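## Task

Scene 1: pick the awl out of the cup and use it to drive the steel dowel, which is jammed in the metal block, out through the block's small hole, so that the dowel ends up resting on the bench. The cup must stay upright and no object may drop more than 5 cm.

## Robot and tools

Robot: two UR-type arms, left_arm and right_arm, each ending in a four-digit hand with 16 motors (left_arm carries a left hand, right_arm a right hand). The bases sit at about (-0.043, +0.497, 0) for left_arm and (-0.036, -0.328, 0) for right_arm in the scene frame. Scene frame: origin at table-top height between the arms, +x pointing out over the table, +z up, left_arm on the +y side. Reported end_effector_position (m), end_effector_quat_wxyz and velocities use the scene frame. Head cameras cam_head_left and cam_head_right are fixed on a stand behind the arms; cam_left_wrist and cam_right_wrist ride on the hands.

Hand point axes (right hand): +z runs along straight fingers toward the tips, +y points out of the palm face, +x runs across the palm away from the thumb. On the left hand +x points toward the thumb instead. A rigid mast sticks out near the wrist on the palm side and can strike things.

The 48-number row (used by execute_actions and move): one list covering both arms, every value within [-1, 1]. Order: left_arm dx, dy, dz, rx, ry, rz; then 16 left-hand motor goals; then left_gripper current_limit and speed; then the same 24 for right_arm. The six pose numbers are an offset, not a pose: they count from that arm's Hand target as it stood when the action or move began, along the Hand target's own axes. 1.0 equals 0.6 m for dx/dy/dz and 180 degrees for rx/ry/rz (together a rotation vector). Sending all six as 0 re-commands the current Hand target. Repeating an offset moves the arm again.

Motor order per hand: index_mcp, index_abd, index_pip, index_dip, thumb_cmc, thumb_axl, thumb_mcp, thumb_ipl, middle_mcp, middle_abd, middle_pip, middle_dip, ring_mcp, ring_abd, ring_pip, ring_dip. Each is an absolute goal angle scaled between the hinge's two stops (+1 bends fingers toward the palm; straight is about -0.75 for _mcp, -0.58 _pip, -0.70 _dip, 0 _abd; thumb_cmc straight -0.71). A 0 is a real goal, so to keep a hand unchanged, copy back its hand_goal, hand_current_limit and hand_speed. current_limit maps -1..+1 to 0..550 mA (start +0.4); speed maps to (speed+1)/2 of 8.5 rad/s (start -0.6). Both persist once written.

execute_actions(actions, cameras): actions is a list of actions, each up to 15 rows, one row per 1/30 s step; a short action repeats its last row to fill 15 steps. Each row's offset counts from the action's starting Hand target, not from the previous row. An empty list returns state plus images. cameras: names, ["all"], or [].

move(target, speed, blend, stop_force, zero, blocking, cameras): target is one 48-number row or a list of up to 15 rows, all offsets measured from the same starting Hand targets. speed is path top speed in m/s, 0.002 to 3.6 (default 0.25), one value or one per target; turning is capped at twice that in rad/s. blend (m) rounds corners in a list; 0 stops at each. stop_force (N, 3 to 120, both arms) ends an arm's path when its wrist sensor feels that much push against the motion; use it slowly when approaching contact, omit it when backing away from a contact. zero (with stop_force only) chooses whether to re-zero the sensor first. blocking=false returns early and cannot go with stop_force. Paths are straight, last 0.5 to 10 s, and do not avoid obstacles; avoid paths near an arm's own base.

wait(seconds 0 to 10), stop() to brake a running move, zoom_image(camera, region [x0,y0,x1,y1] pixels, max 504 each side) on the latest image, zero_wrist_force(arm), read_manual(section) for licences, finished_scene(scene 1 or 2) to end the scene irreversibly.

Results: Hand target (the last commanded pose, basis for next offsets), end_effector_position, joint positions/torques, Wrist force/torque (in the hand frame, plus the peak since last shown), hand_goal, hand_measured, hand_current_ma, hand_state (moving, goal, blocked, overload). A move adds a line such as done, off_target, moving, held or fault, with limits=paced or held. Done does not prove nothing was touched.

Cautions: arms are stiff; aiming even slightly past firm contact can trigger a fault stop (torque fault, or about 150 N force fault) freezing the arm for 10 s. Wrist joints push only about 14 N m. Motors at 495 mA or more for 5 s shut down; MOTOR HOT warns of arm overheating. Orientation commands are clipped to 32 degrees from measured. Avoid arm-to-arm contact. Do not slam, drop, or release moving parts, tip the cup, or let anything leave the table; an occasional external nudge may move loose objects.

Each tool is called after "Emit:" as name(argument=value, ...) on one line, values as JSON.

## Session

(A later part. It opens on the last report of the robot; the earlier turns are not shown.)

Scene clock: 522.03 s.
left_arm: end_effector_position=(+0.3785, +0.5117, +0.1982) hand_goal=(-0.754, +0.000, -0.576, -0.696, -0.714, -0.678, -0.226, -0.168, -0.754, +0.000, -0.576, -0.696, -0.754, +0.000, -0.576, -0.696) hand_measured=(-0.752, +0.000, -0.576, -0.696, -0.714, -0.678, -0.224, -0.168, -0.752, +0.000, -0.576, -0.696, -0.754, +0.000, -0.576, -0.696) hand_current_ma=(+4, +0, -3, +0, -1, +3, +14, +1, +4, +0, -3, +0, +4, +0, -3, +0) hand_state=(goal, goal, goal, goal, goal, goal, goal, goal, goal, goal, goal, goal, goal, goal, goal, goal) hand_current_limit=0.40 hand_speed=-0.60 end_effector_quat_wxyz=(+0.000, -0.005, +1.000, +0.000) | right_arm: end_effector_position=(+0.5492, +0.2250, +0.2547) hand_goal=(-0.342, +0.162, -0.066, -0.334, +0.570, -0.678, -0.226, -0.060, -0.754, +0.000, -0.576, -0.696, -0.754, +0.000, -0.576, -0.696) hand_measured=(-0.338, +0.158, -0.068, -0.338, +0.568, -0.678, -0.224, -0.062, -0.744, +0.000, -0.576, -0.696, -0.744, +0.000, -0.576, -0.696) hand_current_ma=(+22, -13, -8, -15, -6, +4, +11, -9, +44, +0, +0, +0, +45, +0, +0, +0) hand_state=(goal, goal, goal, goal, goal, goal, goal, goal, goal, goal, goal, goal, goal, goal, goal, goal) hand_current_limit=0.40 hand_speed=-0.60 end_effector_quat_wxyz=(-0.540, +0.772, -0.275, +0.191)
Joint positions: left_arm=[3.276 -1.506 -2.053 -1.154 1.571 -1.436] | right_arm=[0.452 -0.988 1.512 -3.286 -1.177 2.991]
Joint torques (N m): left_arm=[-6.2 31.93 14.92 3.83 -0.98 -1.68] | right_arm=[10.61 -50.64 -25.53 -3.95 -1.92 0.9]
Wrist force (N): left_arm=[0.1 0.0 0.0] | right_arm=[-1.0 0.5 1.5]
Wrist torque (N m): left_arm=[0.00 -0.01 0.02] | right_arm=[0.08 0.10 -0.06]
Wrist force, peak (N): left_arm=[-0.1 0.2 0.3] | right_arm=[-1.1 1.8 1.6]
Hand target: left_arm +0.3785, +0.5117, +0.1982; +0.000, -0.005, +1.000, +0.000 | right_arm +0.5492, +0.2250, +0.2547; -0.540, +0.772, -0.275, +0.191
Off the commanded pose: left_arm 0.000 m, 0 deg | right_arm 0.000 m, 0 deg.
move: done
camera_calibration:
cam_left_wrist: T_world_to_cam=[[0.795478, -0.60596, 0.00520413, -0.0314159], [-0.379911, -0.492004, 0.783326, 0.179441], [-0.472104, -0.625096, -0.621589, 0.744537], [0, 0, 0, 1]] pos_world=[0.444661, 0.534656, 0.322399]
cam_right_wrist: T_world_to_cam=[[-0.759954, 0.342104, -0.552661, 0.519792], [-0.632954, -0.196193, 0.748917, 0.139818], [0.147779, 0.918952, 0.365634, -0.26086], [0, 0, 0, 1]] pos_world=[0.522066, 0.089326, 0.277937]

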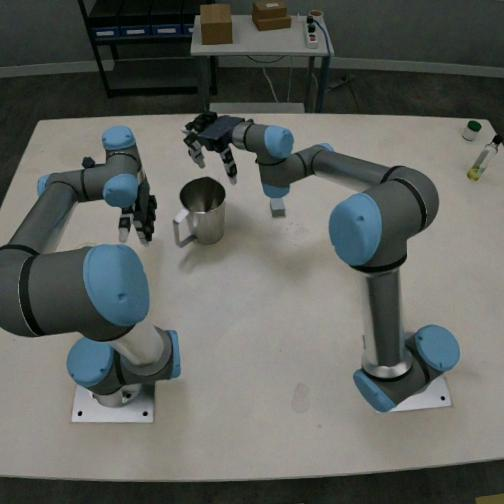

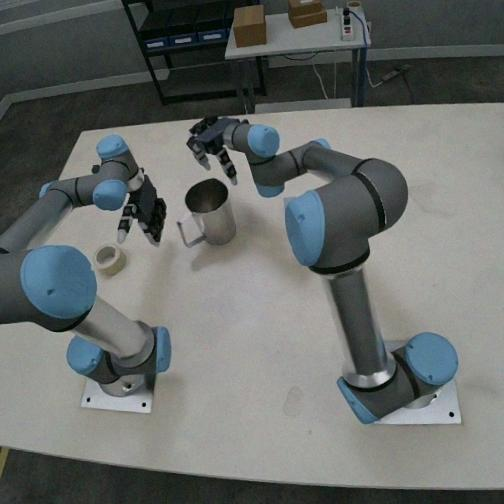

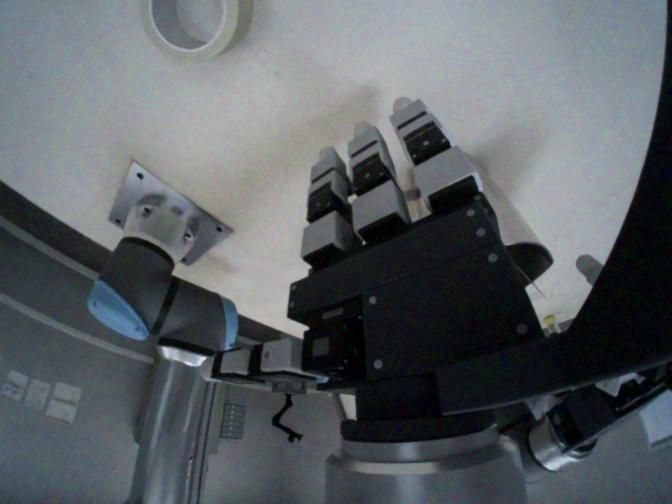

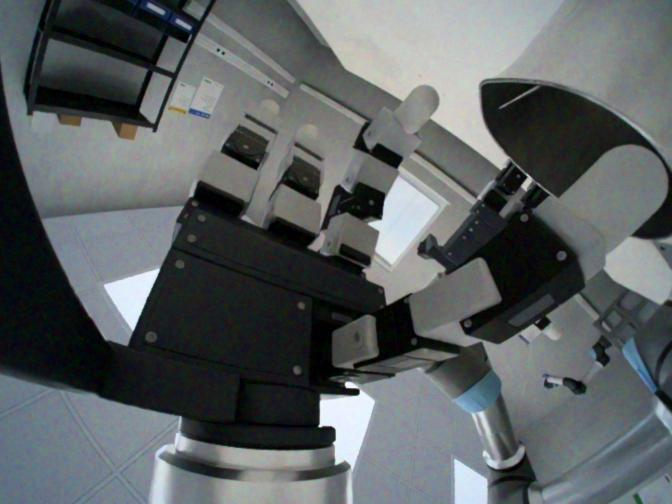

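Emit:
move(target=[0,0,0,0,0,0,-0.754,0,-0.576,-0.696,-0.714,-0.678,-0.226,-0.168,-0.754,0,-0.576,-0.696,-0.754,0,-0.576,-0.696,0.4,-0.6,0.0012,0.0317,0.0082,0,0,0,-0.342,0.163,-0.066,-0.333,0.571,-0.677,-0.225,-0.059,-0.754,0,-0.576,-0.696,-0.754,0,-0.576,-0.696,0.4,-0.6], speed=0.05, stop_force=5, cameras=["cam_right_wrist","cam_left_wrist","cam_head_left"])

Emit:
zoom_image(camera="cam_right_wrist", region=[380, 40, 672, 260])

Emit:
zoom_image(camera="cam_left_wrist", region=[490, 220, 620, 320])

Emit:
zoom_image(camera="cam_head_left", region=[170, 130, 250, 230])

Scene clock: 570.80 s.
left_arm: end_effector_position=(+0.3785, +0.5117, +0.1982) hand_goal=(-0.754, +0.000, -0.576, -0.696, -0.714, -0.678, -0.226, -0.168, -0.754, +0.000, -0.576, -0.696, -0.754, +0.000, -0.576, -0.696) hand_measured=(-0.752, +0.000, -0.576, -0.696, -0.714, -0.678, -0.224, -0.168, -0.752, +0.000, -0.576, -0.696, -0.754, +0.000, -0.576, -0.696) hand_current_ma=(+4, +0, -3, +0, -1, +3, +14, +1, +4, +0, -3, +0, +4, +0, -3, +0) hand_state=(goal, goal, goal, goal, goal, goal, goal, goal, goal, goal, goal, goal, goal, goal, goal, goal) hand_current_limit=0.40 hand_speed=-0.60 end_effector_quat_wxyz=(+0.000, -0.005, +1.000, +0.000) | right_arm: end_effector_position=(+0.5486, +0.2230, +0.2351) hand_goal=(-0.342, +0.162, -0.066, -0.334, +0.570, -0.678, -0.226, -0.060, -0.754, +0.000, -0.576, -0.696, -0.754, +0.000, -0.576, -0.696) hand_measured=(-0.338, +0.158, -0.068, -0.338, +0.568, -0.678, -0.224, -0.062, -0.744, +0.000, -0.576, -0.696, -0.744, +0.000, -0.576, -0.696) hand_current_ma=(+22, -13, -8, -15, -6, +4, +11, -9, +44, +0, +0, +0, +45, +0, +0, +0) hand_state=(goal, goal, goal, goal, goal, goal, goal, goal, goal, goal, goal, goal, goal, goal, goal, goal) hand_current_limit=0.40 hand_speed=-0.60 end_effector_quat_wxyz=(-0.540, +0.772, -0.275, +0.191)
Joint positions: left_arm=[3.276 -1.506 -2.053 -1.154 1.571 -1.436] | right_arm=[0.45 -0.967 1.536 -3.329 -1.175 2.99]
Joint torques (N m): left_arm=[-5.28 32.63 13.55 3.79 -0.71 -1.59] | right_arm=[1.72 -58.57 -28.75 -3.37 -0.96 -0.21]
Wrist force (N): left_arm=[0.0 0.0 0.0] | right_arm=[-1.0 0.6 1.3]
Wrist torque (N m): left_arm=[-0.01 0.01 0.02] | right_arm=[0.11 0.11 -0.04]
Wrist force, peak (N): left_arm=[0.3 0.3 0.0] | right_arm=[-1.0 1.4 1.5]
Hand target: left_arm +0.3785, +0.5117, +0.1982; +0.000, -0.005, +1.000, +0.000 | right_arm +0.5485, +0.2231, +0.2351; -0.540, +0.772, -0.275, +0.191
Off the commanded pose: left_arm 0.000 m, 0 deg | right_arm 0.000 m, 0 deg.
move: done
camera_calibration:
cam_left_wrist: T_world_to_cam=[[0.795447, -0.606, 0.00526713, -0.0314012], [-0.379976, -0.491955, 0.783325, 0.179444], [-0.472104, -0.625095, -0.62159, 0.744537], [0, 0, 0, 1]] pos_world=[0.444661, 0.534655, 0.322399]
cam_right_wrist: T_world_to_cam=[[-0.759954, 0.342104, -0.552661, 0.509078], [-0.632954, -0.196193, 0.748917, 0.153681], [0.147779, 0.918952, 0.365634, -0.251844], [0, 0, 0, 1]] pos_world=[0.521366, 0.087426, 0.258337]
Images, in order (width x height): cam_head_left 504x504, cam_left_wrist 672x504, cam_right_wrist 672x504.

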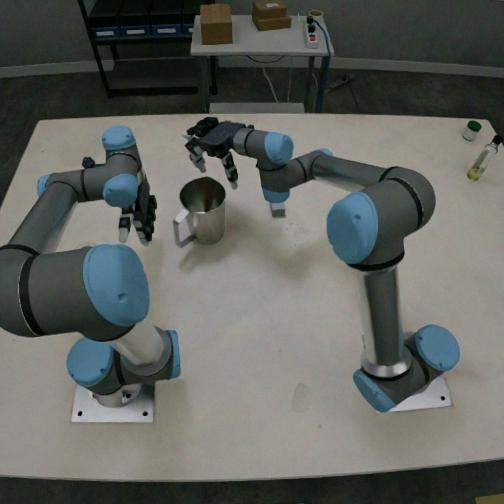

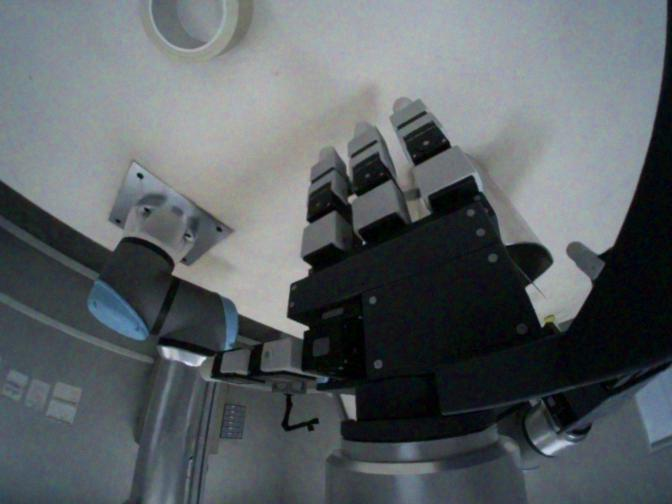

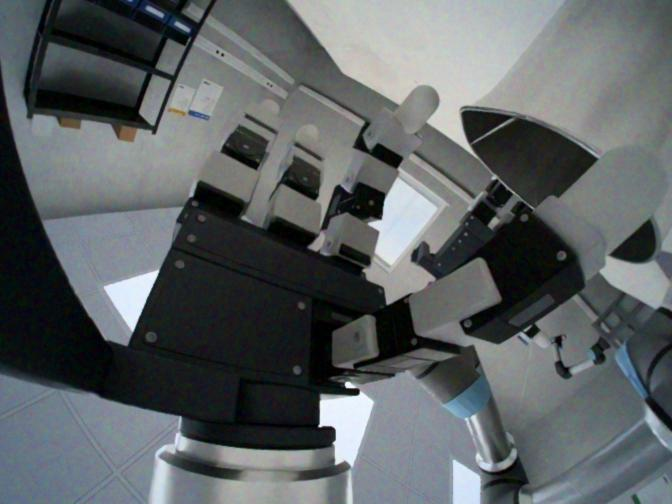

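Scaled by 1.726 from the camera's 672x504 image, which has a finer 960x720 frame.

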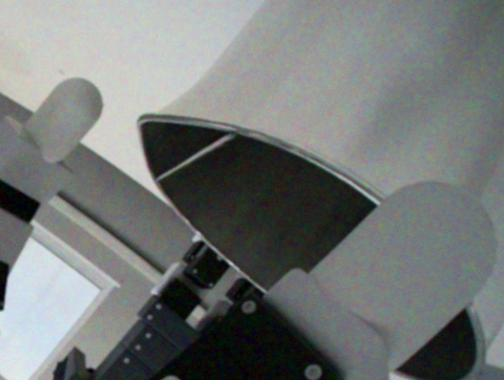

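Scaled by 3.877 from the camera's 672x504 image, which has a finer 960x720 frame.

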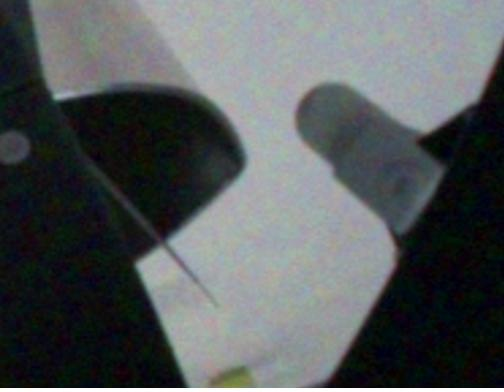

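Scaled by 5.040 from the camera's 504x504 image, which has a finer 720x720 frame.

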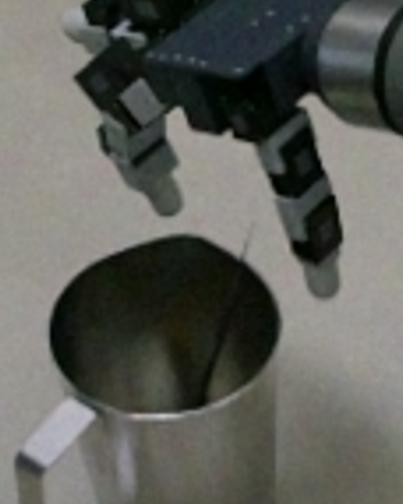

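Emit:
move(target=[[0,0,0,0,0,0,-0.754,0,-0.576,-0.696,-0.714,-0.678,-0.226,-0.168,-0.754,0,-0.576,-0.696,-0.754,0,-0.576,-0.696,0.4,-0.6,0,-0.0063,-0.0023,0,0,0,-0.342,0.163,-0.066,-0.333,0.571,-0.677,-0.225,-0.059,-0.754,0,-0.576,-0.696,-0.754,0,-0.576,-0.696,0.4,-0.8],[0,0,0,0,0,0,-0.754,0,-0.576,-0.696,-0.714,-0.678,-0.226,-0.168,-0.754,0,-0.576,-0.696,-0.754,0,-0.576,-0.696,0.4,-0.6,0,-0.0063,-0.0023,0,0,0,-0.096,0.163,0.0365,-0.333,0.571,-0.677,-0.0225,-0.038,-0.754,0,-0.576,-0.696,-0.754,0,-0.576,-0.696,0.4,-0.8]], speed=0.05, cameras=["cam_right_wrist","cam_left_wrist","cam_head_left","cam_head_right"])

Emit:
zoom_image(camera="cam_right_wrist", region=[420, 60, 620, 220])

Emit:
zoom_image(camera="cam_left_wrist", region=[490, 220, 620, 320])

Emit:
zoom_image(camera="cam_head_left", region=[170, 130, 250, 230])

Emit:
zoom_image(camera="cam_head_right", region=[170, 130, 250, 230])

Scene clock: 606.97 s.
left_arm: end_effector_position=(+0.3785, +0.5117, +0.1982) hand_goal=(-0.754, +0.000, -0.576, -0.696, -0.714, -0.678, -0.226, -0.168, -0.754, +0.000, -0.576, -0.696, -0.754, +0.000, -0.576, -0.696) hand_measured=(-0.752, +0.000, -0.576, -0.696, -0.714, -0.678, -0.224, -0.168, -0.752, +0.000, -0.576, -0.696, -0.754, +0.000, -0.576, -0.696) hand_current_ma=(+4, +0, -3, +0, -1, +3, +14, +1, +4, +0, -3, +0, +4, +0, -3, +0) hand_state=(goal, goal, goal, goal, goal, goal, goal, goal, goal, goal, goal, goal, goal, goal, goal, goal) hand_current_limit=0.40 hand_speed=-0.60 end_effector_quat_wxyz=(+0.000, -0.005, +1.000, +0.000) | right_arm: end_effector_position=(+0.5485, +0.2231, +0.2391) hand_goal=(-0.096, +0.162, +0.036, -0.334, +0.570, -0.678, -0.022, -0.038, -0.754, +0.000, -0.576, -0.696, -0.754, +0.000, -0.576, -0.696) hand_measured=(-0.096, +0.158, +0.032, -0.338, +0.568, -0.678, -0.024, -0.040, -0.744, +0.000, -0.576, -0.696, -0.744, +0.000, -0.576, -0.696) hand_current_ma=(+3, -13, -14, -15, -6, +4, -11, -14, +44, +0, +0, +0, +45, +0, +0, +0) hand_state=(goal, goal, goal, goal, goal, goal, goal, goal, goal, goal, goal, goal, goal, goal, goal, goal) hand_current_limit=0.40 hand_speed=-0.80 end_effector_quat_wxyz=(-0.540, +0.772, -0.275, +0.191)
Joint positions: left_arm=[3.276 -1.506 -2.053 -1.154 1.571 -1.436] | right_arm=[0.45 -0.972 1.533 -3.321 -1.175 2.99]
Joint torques (N m): left_arm=[-5.09 32.08 14.01 3.71 -0.57 -1.46] | right_arm=[7.77 -41.07 -16.06 -3.81 -0.6 1.56]
Wrist force (N): left_arm=[0.2 0.0 0.0] | right_arm=[-1.1 0.7 1.3]
Wrist torque (N m): left_arm=[0.00 -0.02 0.04] | right_arm=[0.11 0.13 -0.05]
Wrist force, peak (N): left_arm=[0.1 0.3 0.1] | right_arm=[-1.2 0.7 1.6]
Hand target: left_arm +0.3785, +0.5117, +0.1982; +0.000, -0.005, +1.000, +0.000 | right_arm +0.5485, +0.2230, +0.2391; -0.540, +0.772, -0.275, +0.191
Off the commanded pose: left_arm 0.000 m, 0 deg | right_arm 0.000 m, 0 deg.
move: done
camera_calibration:
cam_left_wrist: T_world_to_cam=[[0.795447, -0.606, 0.00526713, -0.0314012], [-0.379976, -0.491955, 0.783325, 0.179444], [-0.472104, -0.625095, -0.62159, 0.744537], [0, 0, 0, 1]] pos_world=[0.444661, 0.534655, 0.322399]
cam_right_wrist: T_world_to_cam=[[-0.759954, 0.342104, -0.552661, 0.511289], [-0.632954, -0.196193, 0.748917, 0.150685], [0.147779, 0.918952, 0.365634, -0.253307], [0, 0, 0, 1]] pos_world=[0.521366, 0.087426, 0.262337]

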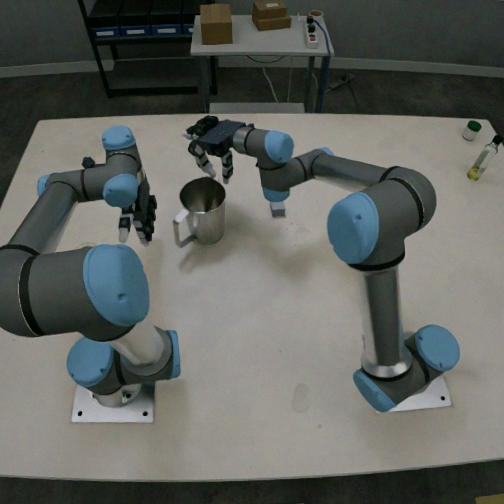

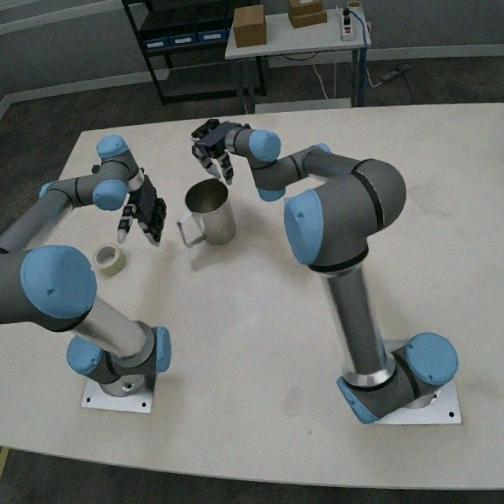

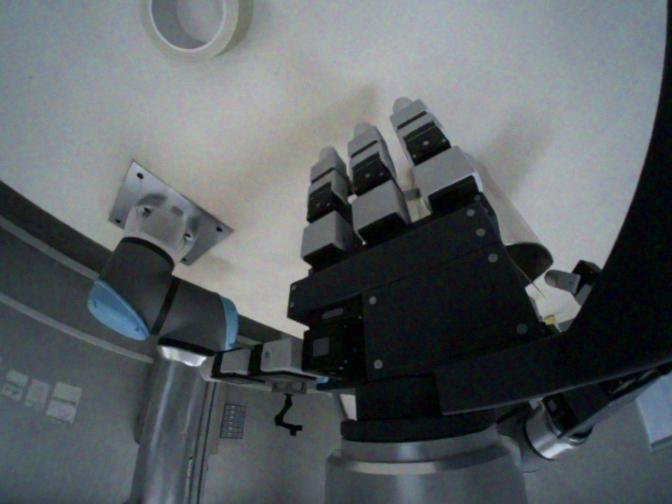

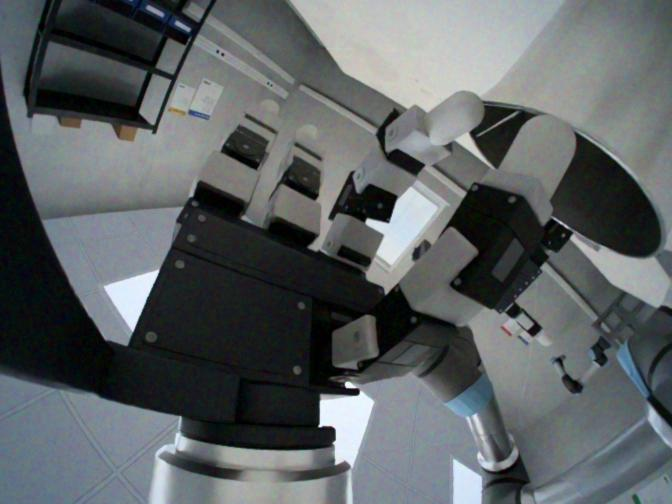

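Scaled by 2.520 from the camera's 672x504 image, which has a finer 960x720 frame.

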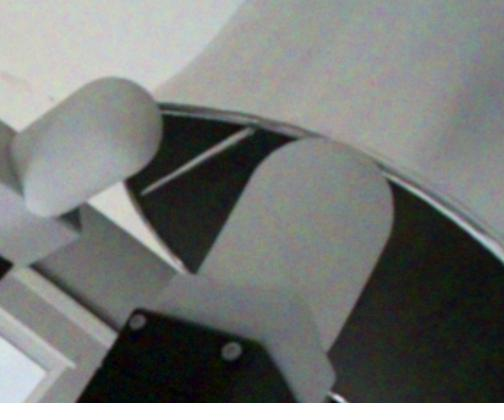

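Scaled by 3.877 from the camera's 672x504 image, which has a finer 960x720 frame.

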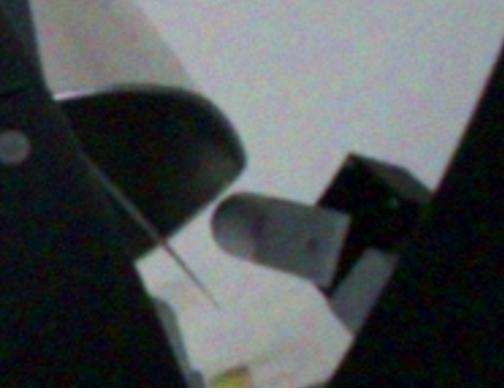

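Scaled by 5.040 from the camera's 504x504 image, which has a finer 720x720 frame.

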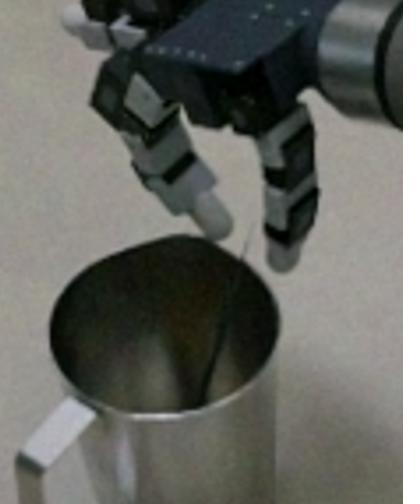

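Scaled by 5.040 from the camera's 504x504 image, which has a finer 720x720 frame.

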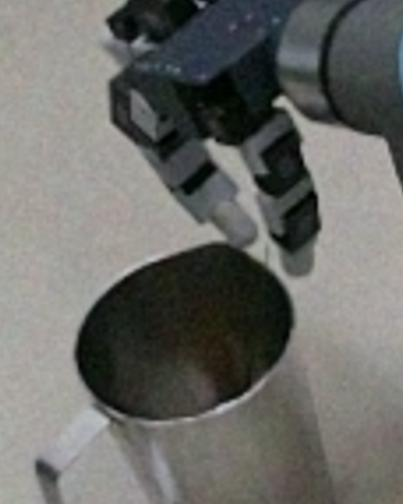

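Emit:
move(target=[[0,0,0,0,0,0,-0.754,0,-0.576,-0.696,-0.714,-0.678,-0.226,-0.168,-0.754,0,-0.576,-0.696,-0.754,0,-0.576,-0.696,0.4,-0.6,0.0045,0.0047,0.0017,0,0,0,-0.096,0.163,0.0365,-0.333,0.571,-0.677,-0.0225,-0.038,-0.754,0,-0.576,-0.696,-0.754,0,-0.576,-0.696,0.4,-0.9],[0,0,0,0,0,0,-0.754,0,-0.576,-0.696,-0.714,-0.678,-0.226,-0.168,-0.754,0,-0.576,-0.696,-0.754,0,-0.576,-0.696,0.4,-0.6,0.0045,0.0047,0.0017,0,0,0,0.06,0.163,0.1,-0.31,0.571,-0.677,0.07,0.01,-0.754,0,-0.576,-0.696,-0.754,0,-0.576,-0.696,0.4,-0.9]], speed=0.05, cameras=["cam_right_wrist","cam_left_wrist","cam_head_left","cam_head_right"])

Emit:
zoom_image(camera="cam_right_wrist", region=[420, 60, 620, 220])

Emit:
zoom_image(camera="cam_left_wrist", region=[490, 220, 620, 320])

Emit:
zoom_image(camera="cam_head_left", region=[170, 130, 250, 230])

Emit:
zoom_image(camera="cam_head_right", region=[170, 130, 250, 230])

Scene clock: 647.57 s.
left_arm: end_effector_position=(+0.3785, +0.5117, +0.1982) hand_goal=(-0.754, +0.000, -0.576, -0.696, -0.714, -0.678, -0.226, -0.168, -0.754, +0.000, -0.576, -0.696, -0.754, +0.000, -0.576, -0.696) hand_measured=(-0.752, +0.000, -0.576, -0.696, -0.714, -0.678, -0.224, -0.168, -0.752, +0.000, -0.576, -0.696, -0.754, +0.000, -0.576, -0.696) hand_current_ma=(+4, +0, -3, +0, -1, +3, +14, +1, +4, +0, -3, +0, +4, +0, -3, +0) hand_state=(goal, goal, goal, goal, goal, goal, goal, goal, goal, goal, goal, goal, goal, goal, goal, goal) hand_current_limit=0.40 hand_speed=-0.60 end_effector_quat_wxyz=(+0.000, -0.005, +1.000, +0.000) | right_arm: end_effector_position=(+0.5507, +0.2213, +0.2361) hand_goal=(+0.060, +0.162, +0.100, -0.310, +0.570, -0.678, +0.070, +0.010, -0.754, +0.000, -0.576, -0.696, -0.754, +0.000, -0.576, -0.696) hand_measured=(+0.008, +0.158, +0.088, -0.314, +0.570, -0.678, +0.052, +0.004, -0.744, +0.000, -0.576, -0.696, -0.744, +0.000, -0.576, -0.696) hand_current_ma=(-264, -13, -55, -21, -2, +4, -111, -40, +44, +0, +0, +0, +45, +0, +0, +0) hand_state=(blocked, goal, goal, goal, goal, goal, goal, goal, goal, goal, goal, goal, goal, goal, goal, goal) hand_current_limit=0.40 hand_speed=-0.90 end_effector_quat_wxyz=(-0.540, +0.772, -0.275, +0.191)
Joint positions: left_arm=[3.276 -1.506 -2.053 -1.154 1.571 -1.436] | right_arm=[0.446 -0.968 1.533 -3.326 -1.171 2.988]
Joint torques (N m): left_arm=[-5.19 30.69 13.9 3.49 -0.51 -1.29] | right_arm=[10.75 -58.48 -17.88 -1.27 -1.08 0.01]
Wrist force (N): left_arm=[-0.1 -0.1 0.1] | right_arm=[-1.0 0.6 1.2]
Wrist torque (N m): left_arm=[-0.02 0.02 0.02] | right_arm=[0.12 0.12 -0.04]
Wrist force, peak (N): left_arm=[-0.3 -0.1 0.4] | right_arm=[-1.1 0.6 1.7]
Hand target: left_arm +0.3785, +0.5117, +0.1982; +0.000, -0.005, +1.000, +0.000 | right_arm +0.5506, +0.2213, +0.2361; -0.540, +0.772, -0.275, +0.191
Off the commanded pose: left_arm 0.000 m, 0 deg | right_arm 0.000 m, 0 deg.
move: done
camera_calibration:
cam_left_wrist: T_world_to_cam=[[0.795447, -0.606, 0.00526713, -0.0314012], [-0.379976, -0.491955, 0.783325, 0.179444], [-0.472104, -0.625095, -0.62159, 0.744537], [0, 0, 0, 1]] pos_world=[0.444661, 0.534655, 0.322399]
cam_right_wrist: T_world_to_cam=[[-0.759921, 0.342181, -0.552659, 0.511784], [-0.632971, -0.196123, 0.748921, 0.153929], [0.147877, 0.918939, 0.365629, -0.251006], [0, 0, 0, 1]] pos_world=[0.523466, 0.0857259, 0.259337]

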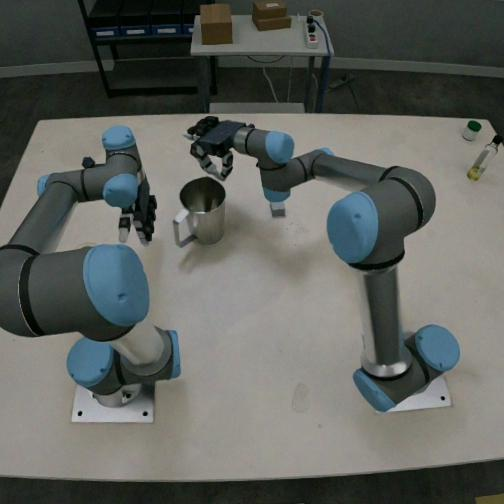

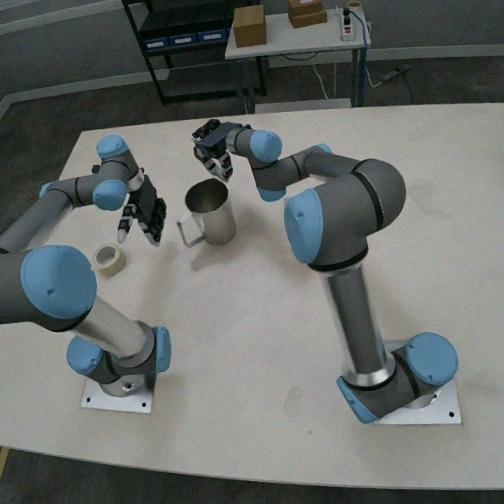

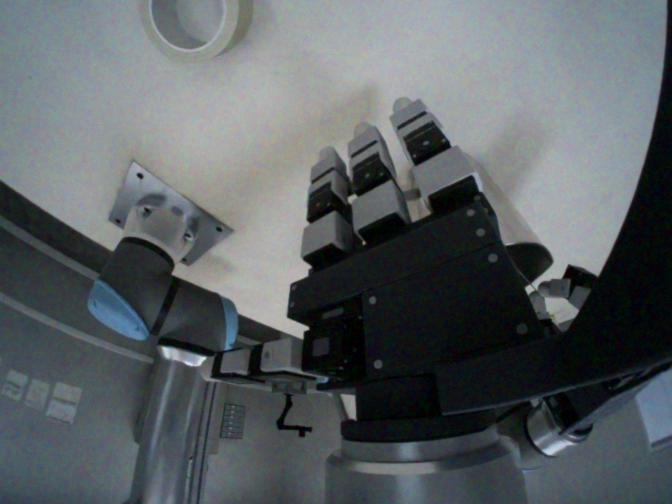

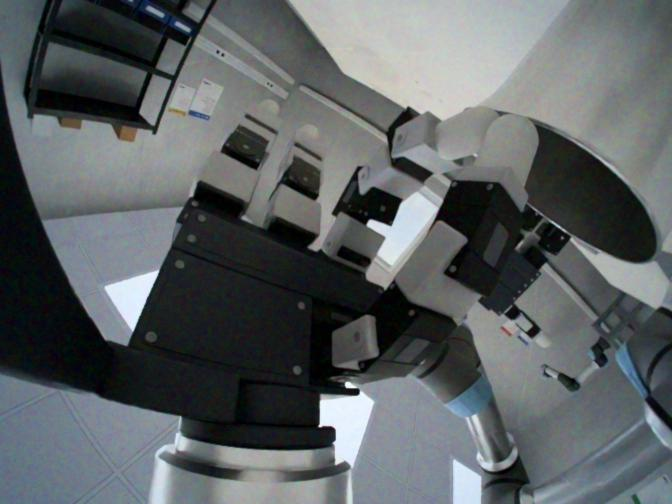

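Scaled by 2.520 from the camera's 672x504 image, which has a finer 960x720 frame.

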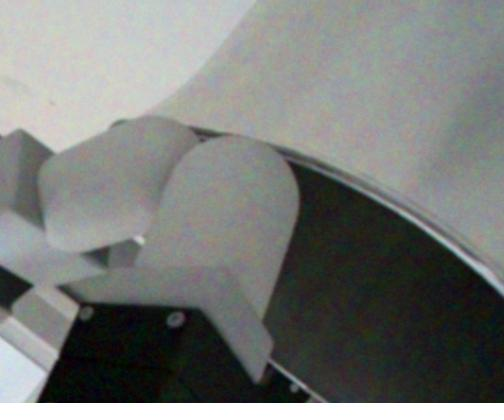

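Scaled by 3.877 from the camera's 672x504 image, which has a finer 960x720 frame.

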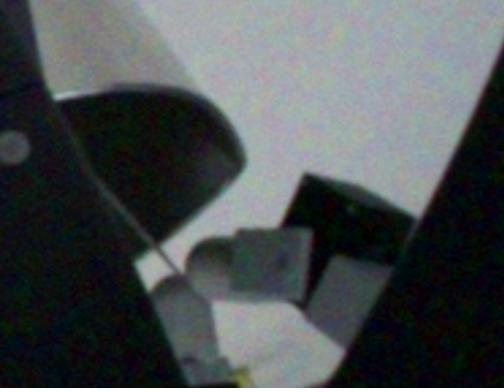

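Scaled by 5.040 from the camera's 504x504 image, which has a finer 720x720 frame.

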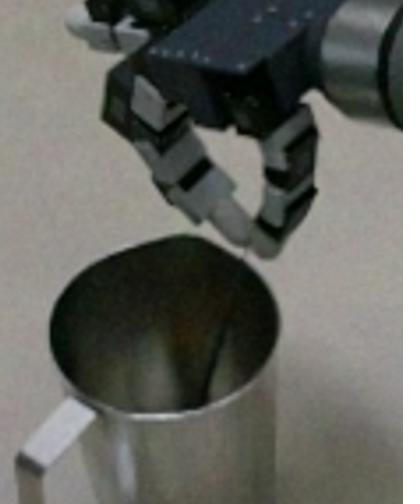

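Scaled by 5.040 from the camera's 504x504 image, which has a finer 720x720 frame.

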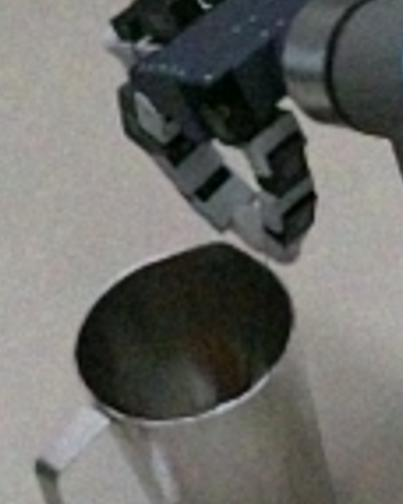

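Emit:
move(target=[0,0,0,0,0,0,-0.754,0,-0.576,-0.696,-0.714,-0.678,-0.226,-0.168,-0.754,0,-0.576,-0.696,-0.754,0,-0.576,-0.696,0.4,-0.6,0,0,0,0,0,0,0.13,0.163,0.15,-0.24,0.571,-0.677,0.15,0.06,-0.754,0,-0.576,-0.696,-0.754,0,-0.576,-0.696,0.6,-0.9], speed=0.05, cameras=["cam_right_wrist","cam_left_wrist"])

Emit:
zoom_image(camera="cam_right_wrist", region=[420, 60, 620, 220])

Emit:
zoom_image(camera="cam_left_wrist", region=[490, 220, 620, 320])

Scene clock: 673.60 s.
left_arm: end_effector_position=(+0.3785, +0.5117, +0.1982) hand_goal=(-0.754, +0.000, -0.576, -0.696, -0.714, -0.678, -0.226, -0.168, -0.754, +0.000, -0.576, -0.696, -0.754, +0.000, -0.576, -0.696) hand_measured=(-0.752, +0.000, -0.576, -0.696, -0.714, -0.678, -0.224, -0.168, -0.752, +0.000, -0.576, -0.696, -0.754, +0.000, -0.576, -0.696) hand_current_ma=(+4, +0, -3, +0, -1, +3, +14, +1, +4, +0, -3, +0, +4, +0, -3, +0) hand_state=(goal, goal, goal, goal, goal, goal, goal, goal, goal, goal, goal, goal, goal, goal, goal, goal) hand_current_limit=0.40 hand_speed=-0.60 end_effector_quat_wxyz=(+0.000, -0.005, +1.000, +0.000) | right_arm: end_effector_position=(+0.5506, +0.2213, +0.2361) hand_goal=(+0.130, +0.162, +0.150, -0.240, +0.570, -0.678, +0.150, +0.060, -0.754, +0.000, -0.576, -0.696, -0.754, +0.000, -0.576, -0.696) hand_measured=(+0.010, +0.158, +0.088, -0.298, +0.570, -0.678, +0.052, +0.014, -0.744, +0.000, -0.576, -0.696, -0.744, +0.000, -0.576, -0.696) hand_current_ma=(-440, -13, -298, -274, -2, +3, -440, -292, +44, +0, +0, +0, +45, +0, +0, +0) hand_state=(blocked, goal, blocked, blocked, goal, goal, blocked, blocked, goal, goal, goal, goal, goal, goal, goal, goal) hand_current_limit=0.60 hand_speed=-0.90 end_effector_quat_wxyz=(-0.540, +0.772, -0.275, +0.191)
Joint positions: left_arm=[3.276 -1.506 -2.053 -1.154 1.571 -1.436] | right_arm=[0.446 -0.968 1.533 -3.326 -1.172 2.988]
Joint torques (N m): left_arm=[-5.9 31.69 13.82 3.46 -0.29 -1.53] | right_arm=[10.62 -58.39 -23.55 -1.33 -1.22 2.29]
Wrist force (N): left_arm=[0.1 -0.1 0.1] | right_arm=[-1.1 0.5 1.4]
Wrist torque (N m): left_arm=[-0.01 0.00 0.02] | right_arm=[0.09 0.13 -0.06]
Wrist force, peak (N): left_arm=[0.2 0.0 0.3] | right_arm=[-1.1 0.6 1.6]
Hand target: left_arm +0.3785, +0.5117, +0.1982; +0.000, -0.005, +1.000, +0.000 | right_arm +0.5506, +0.2213, +0.2361; -0.540, +0.772, -0.275, +0.191
Off the commanded pose: left_arm 0.000 m, 0 deg | right_arm 0.000 m, 0 deg.
move: done
camera_calibration:
cam_left_wrist: T_world_to_cam=[[0.795447, -0.606, 0.00526713, -0.0314012], [-0.379976, -0.491955, 0.783325, 0.179444], [-0.472104, -0.625095, -0.62159, 0.744537], [0, 0, 0, 1]] pos_world=[0.444661, 0.534655, 0.322399]
cam_right_wrist: T_world_to_cam=[[-0.760002, 0.34209, -0.552604, 0.51182], [-0.632897, -0.196219, 0.748959, 0.153889], [0.14778, 0.918952, 0.365634, -0.250958], [0, 0, 0, 1]] pos_world=[0.523466, 0.085726, 0.259336]
Images, in order (width x height): cam_left_wrist 672x504, cam_right_wrist 672x504.

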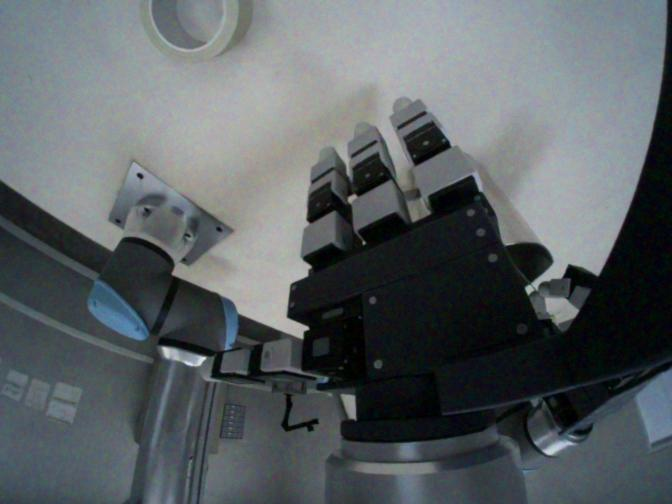

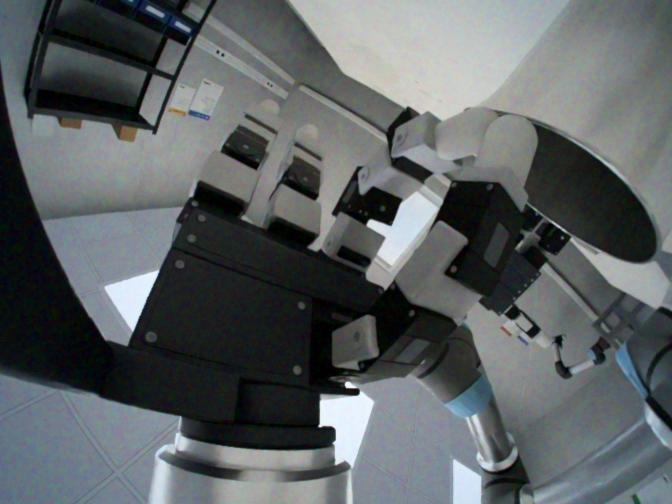

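Scaled by 2.520 from the camera's 672x504 image, which has a finer 960x720 frame.

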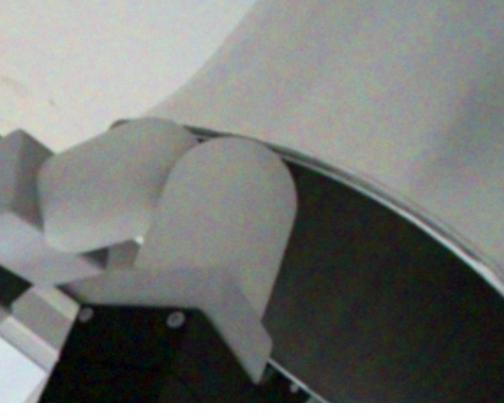

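Scaled by 3.877 from the camera's 672x504 image, which has a finer 960x720 frame.

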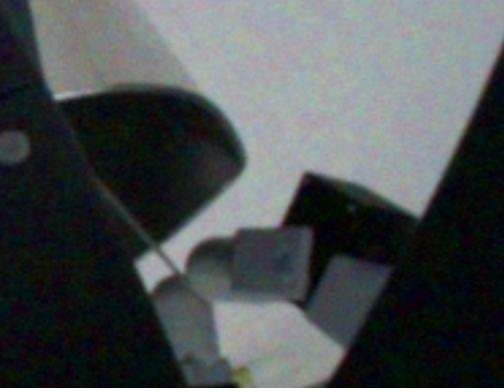

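Emit:
move(target=[0,0,0,0,0,0,-0.754,0,-0.576,-0.696,-0.714,-0.678,-0.226,-0.168,-0.754,0,-0.576,-0.696,-0.754,0,-0.576,-0.696,0.4,-0.6,0,-0.0311,-0.0113,0,0,0,0.13,0.163,0.15,-0.24,0.571,-0.677,0.15,0.06,-0.754,0,-0.576,-0.696,-0.754,0,-0.576,-0.696,0.6,-0.9], speed=0.03, cameras=["all"])

Emit:
zoom_image(camera="cam_left_wrist", region=[490, 220, 620, 320])

Emit:
zoom_image(camera="cam_head_left", region=[150, 120, 270, 260])

Emit:
zoom_image(camera="cam_right_wrist", region=[420, 60, 620, 220])

Scene clock: 698.13 s.
left_arm: end_effector_position=(+0.3785, +0.5117, +0.1982) hand_goal=(-0.754, +0.000, -0.576, -0.696, -0.714, -0.678, -0.226, -0.168, -0.754, +0.000, -0.576, -0.696, -0.754, +0.000, -0.576, -0.696) hand_measured=(-0.752, +0.000, -0.576, -0.696, -0.714, -0.678, -0.224, -0.168, -0.752, +0.000, -0.576, -0.696, -0.754, +0.000, -0.576, -0.696) hand_current_ma=(+4, +0, -3, +0, -1, +3, +14, +1, +4, +0, -3, +0, +4, +0, -3, +0) hand_state=(goal, goal, goal, goal, goal, goal, goal, goal, goal, goal, goal, goal, goal, goal, goal, goal) hand_current_limit=0.40 hand_speed=-0.60 end_effector_quat_wxyz=(+0.000, -0.005, +1.000, +0.000) | right_arm: end_effector_position=(+0.5507, +0.2214, +0.2562) hand_goal=(+0.130, +0.162, +0.150, -0.240, +0.570, -0.678, +0.150, +0.060, -0.754, +0.000, -0.576, -0.696, -0.754, +0.000, -0.576, -0.696) hand_measured=(+0.010, +0.158, +0.088, -0.298, +0.570, -0.678, +0.052, +0.014, -0.744, +0.000, -0.576, -0.696, -0.744, +0.000, -0.576, -0.696) hand_current_ma=(-440, -13, -298, -274, -2, +3, -440, -292, +44, +0, +0, +0, +45, +0, +0, +0) hand_state=(blocked, goal, blocked, blocked, goal, goal, blocked, blocked, goal, goal, goal, goal, goal, goal, goal, goal) hand_current_limit=0.60 hand_speed=-0.90 end_effector_quat_wxyz=(-0.540, +0.772, -0.275, +0.192) end_effector_velocity=(+0.000, +0.000, -0.002) end_effector_angular_velocity=(+0.000, -0.001, +0.000)
Joint positions: left_arm=[3.276 -1.506 -2.053 -1.154 1.571 -1.436] | right_arm=[0.446 -0.992 1.515 -3.283 -1.172 2.988]
Joint velocities: left_arm=[within noise] | right_arm=[0 0.003 0.001 -0.005 0 0]
Joint torques (N m): left_arm=[-5.19 30.99 15.05 3.53 -0.29 -1.33] | right_arm=[6.19 -40.03 -14.02 -3.8 -0.26 1.37]
Wrist force (N): left_arm=[0.0 0.0 -0.1] | right_arm=[-1.0 0.4 1.3]
Wrist torque (N m): left_arm=[0.01 0.00 0.01] | right_arm=[0.09 0.10 -0.04]
Wrist force, peak (N): left_arm=[0.0 0.1 0.4] | right_arm=[-1.1 1.1 1.6]
Hand target: left_arm +0.3785, +0.5117, +0.1982; +0.000, -0.005, +1.000, +0.000 | right_arm +0.5507, +0.2213, +0.2560; -0.540, +0.772, -0.275, +0.191
Off the commanded pose: left_arm 0.000 m, 0 deg | right_arm 0.000 m, 0 deg.
move: done
camera_calibration:
cam_left_wrist: T_world_to_cam=[[0.795447, -0.606, 0.00526713, -0.0314012], [-0.379976, -0.491955, 0.783325, 0.179444], [-0.472104, -0.625095, -0.62159, 0.744537], [0, 0, 0, 1]] pos_world=[0.444661, 0.534655, 0.322399]
cam_right_wrist: T_world_to_cam=[[-0.759847, 0.342197, -0.552751, 0.522954], [-0.633105, -0.196355, 0.748748, 0.139076], [0.147684, 0.918883, 0.365846, -0.258325], [0, 0, 0, 1]] pos_world=[0.523565, 0.0857254, 0.279437]

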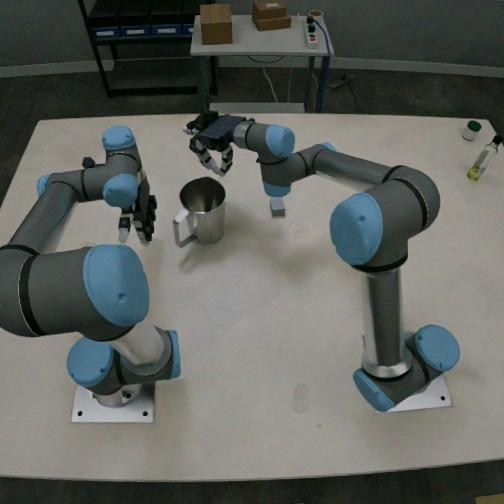

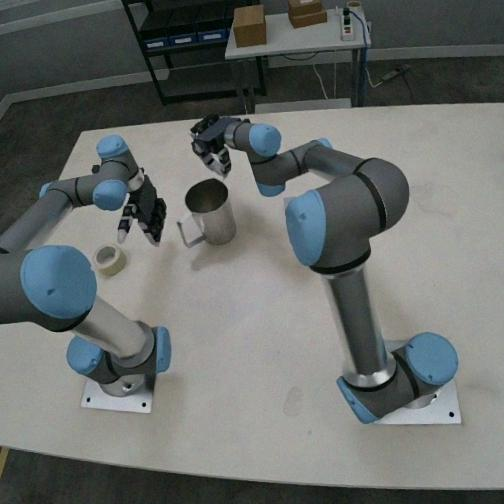

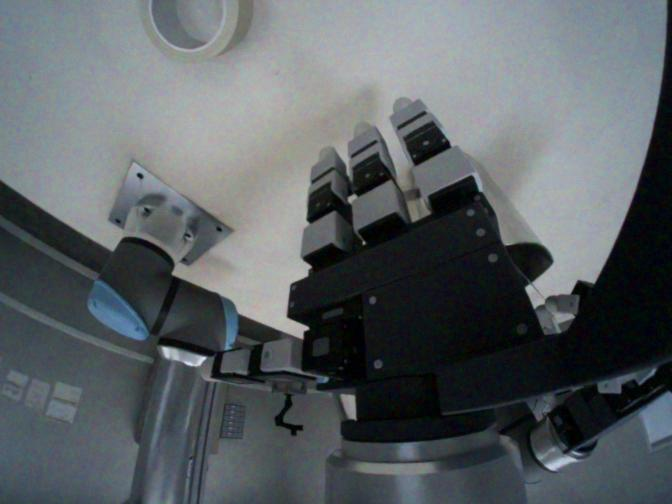

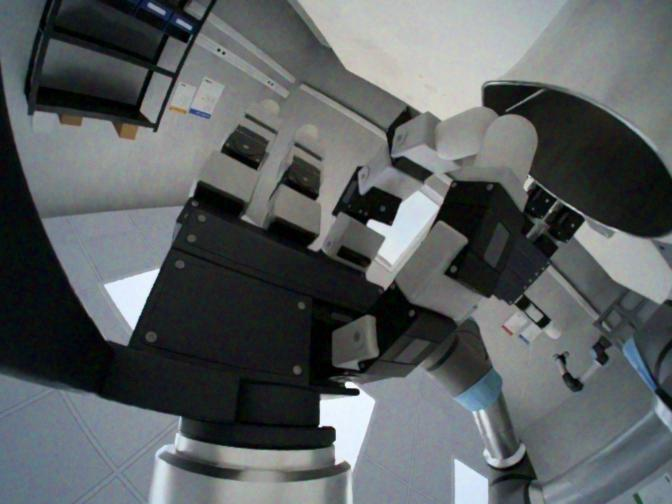

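Scaled by 3.877 from the camera's 672x504 image, which has a finer 960x720 frame.

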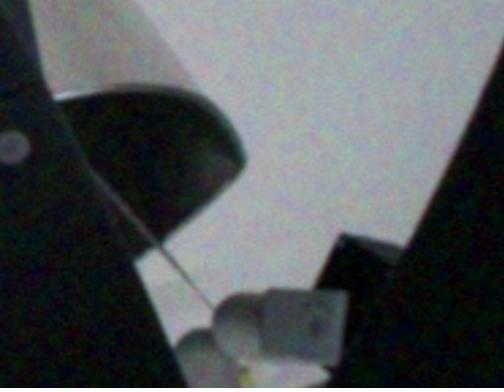

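Scaled by 3.600 from the camera's 504x504 image, which has a finer 720x720 frame.

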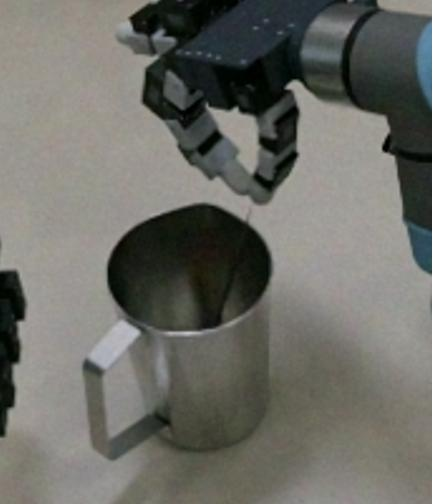

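Scaled by 2.520 from the camera's 672x504 image, which has a finer 960x720 frame.

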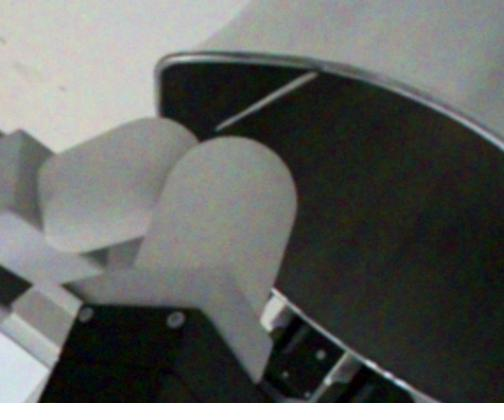

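Emit:
move(target=[[0,0,0,0,0,0,-0.754,0,-0.576,-0.696,-0.714,-0.678,-0.226,-0.168,-0.754,0,-0.576,-0.696,-0.754,0,-0.576,-0.696,0.4,-0.6,0,0,0,0,0,0,-0.342,0.163,-0.066,-0.333,0.571,-0.677,-0.225,-0.059,-0.754,0,-0.576,-0.696,-0.754,0,-0.576,-0.696,0.4,-0.8],[0,0,0,0,0,0,-0.754,0,-0.576,-0.696,-0.714,-0.678,-0.226,-0.168,-0.754,0,-0.576,-0.696,-0.754,0,-0.576,-0.696,0.4,-0.6,0,-0.1316,-0.0479,0,0,0,-0.342,0.163,-0.066,-0.333,0.571,-0.677,-0.225,-0.059,-0.754,0,-0.576,-0.696,-0.754,0,-0.576,-0.696,0.4,-0.8]], speed=0.15)

Emit:
zoom_image(camera="cam_left_wrist", region=[490, 220, 620, 320])

Scene clock: 1012.00 s.
left_arm: end_effector_position=(+0.3785, +0.5117, +0.1982) hand_goal=(-0.754, +0.000, -0.576, -0.696, -0.714, -0.678, -0.226, -0.168, -0.754, +0.000, -0.576, -0.696, -0.754, +0.000, -0.576, -0.696) hand_measured=(-0.752, +0.000, -0.576, -0.696, -0.714, -0.678, -0.224, -0.168, -0.752, +0.000, -0.576, -0.696, -0.754, +0.000, -0.576, -0.696) hand_current_ma=(+4, +0, -3, +0, -1, +3, +14, +1, +4, +0, -3, +0, +4, +0, -3, +0) hand_state=(goal, goal, goal, goal, goal, goal, goal, goal, goal, goal, goal, goal, goal, goal, goal, goal) hand_current_limit=0.40 hand_speed=-0.60 end_effector_quat_wxyz=(+0.000, -0.005, +1.000, +0.000) | right_arm: end_effector_position=(+0.5509, +0.2213, +0.3399) hand_goal=(-0.342, +0.162, -0.066, -0.334, +0.570, -0.678, -0.226, -0.060, -0.754, +0.000, -0.576, -0.696, -0.754, +0.000, -0.576, -0.696) hand_measured=(-0.328, +0.158, -0.064, -0.332, +0.570, -0.678, -0.222, -0.058, -0.744, +0.000, -0.576, -0.696, -0.744, +0.000, -0.576, -0.696) hand_current_ma=(+66, -13, +10, +11, -2, +3, +23, +13, +48, +0, +1, +0, +49, +0, +1, +0) hand_state=(goal, goal, goal, goal, goal, goal, goal, goal, goal, goal, goal, goal, goal, goal, goal, goal) hand_current_limit=0.40 hand_speed=-0.80 end_effector_quat_wxyz=(-0.540, +0.772, -0.275, +0.191)
Joint positions: left_arm=[3.276 -1.506 -2.053 -1.154 1.571 -1.436] | right_arm=[0.446 -1.074 1.413 -3.098 -1.171 2.988]
Joint torques (N m): left_arm=[-5.67 31.29 14.43 3.39 -0.13 -1.31] | right_arm=[-8.03 -47.84 -25.55 -1.01 1.9 -2.62]
Wrist force (N): left_arm=[0.0 0.1 0.1] | right_arm=[-1.2 0.7 1.2]
Wrist torque (N m): left_arm=[0.01 0.00 0.02] | right_arm=[0.10 0.16 -0.08]
Wrist force, peak (N): left_arm=[0.3 -0.1 0.1] | right_arm=[-1.0 2.6 2.2]
Hand target: left_arm +0.3785, +0.5117, +0.1982; +0.000, -0.005, +1.000, +0.000 | right_arm +0.5509, +0.2214, +0.3400; -0.540, +0.772, -0.275, +0.191
Off the commanded pose: left_arm 0.000 m, 0 deg | right_arm 0.000 m, 0 deg.
move: done

Scaled by 3.877 from the camera's 672x504 image, which has a finer 960x720 frame.
This view is cut from an older image: the scene may have changed since it was taken.

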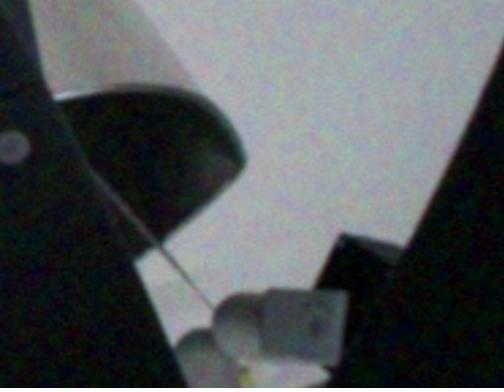

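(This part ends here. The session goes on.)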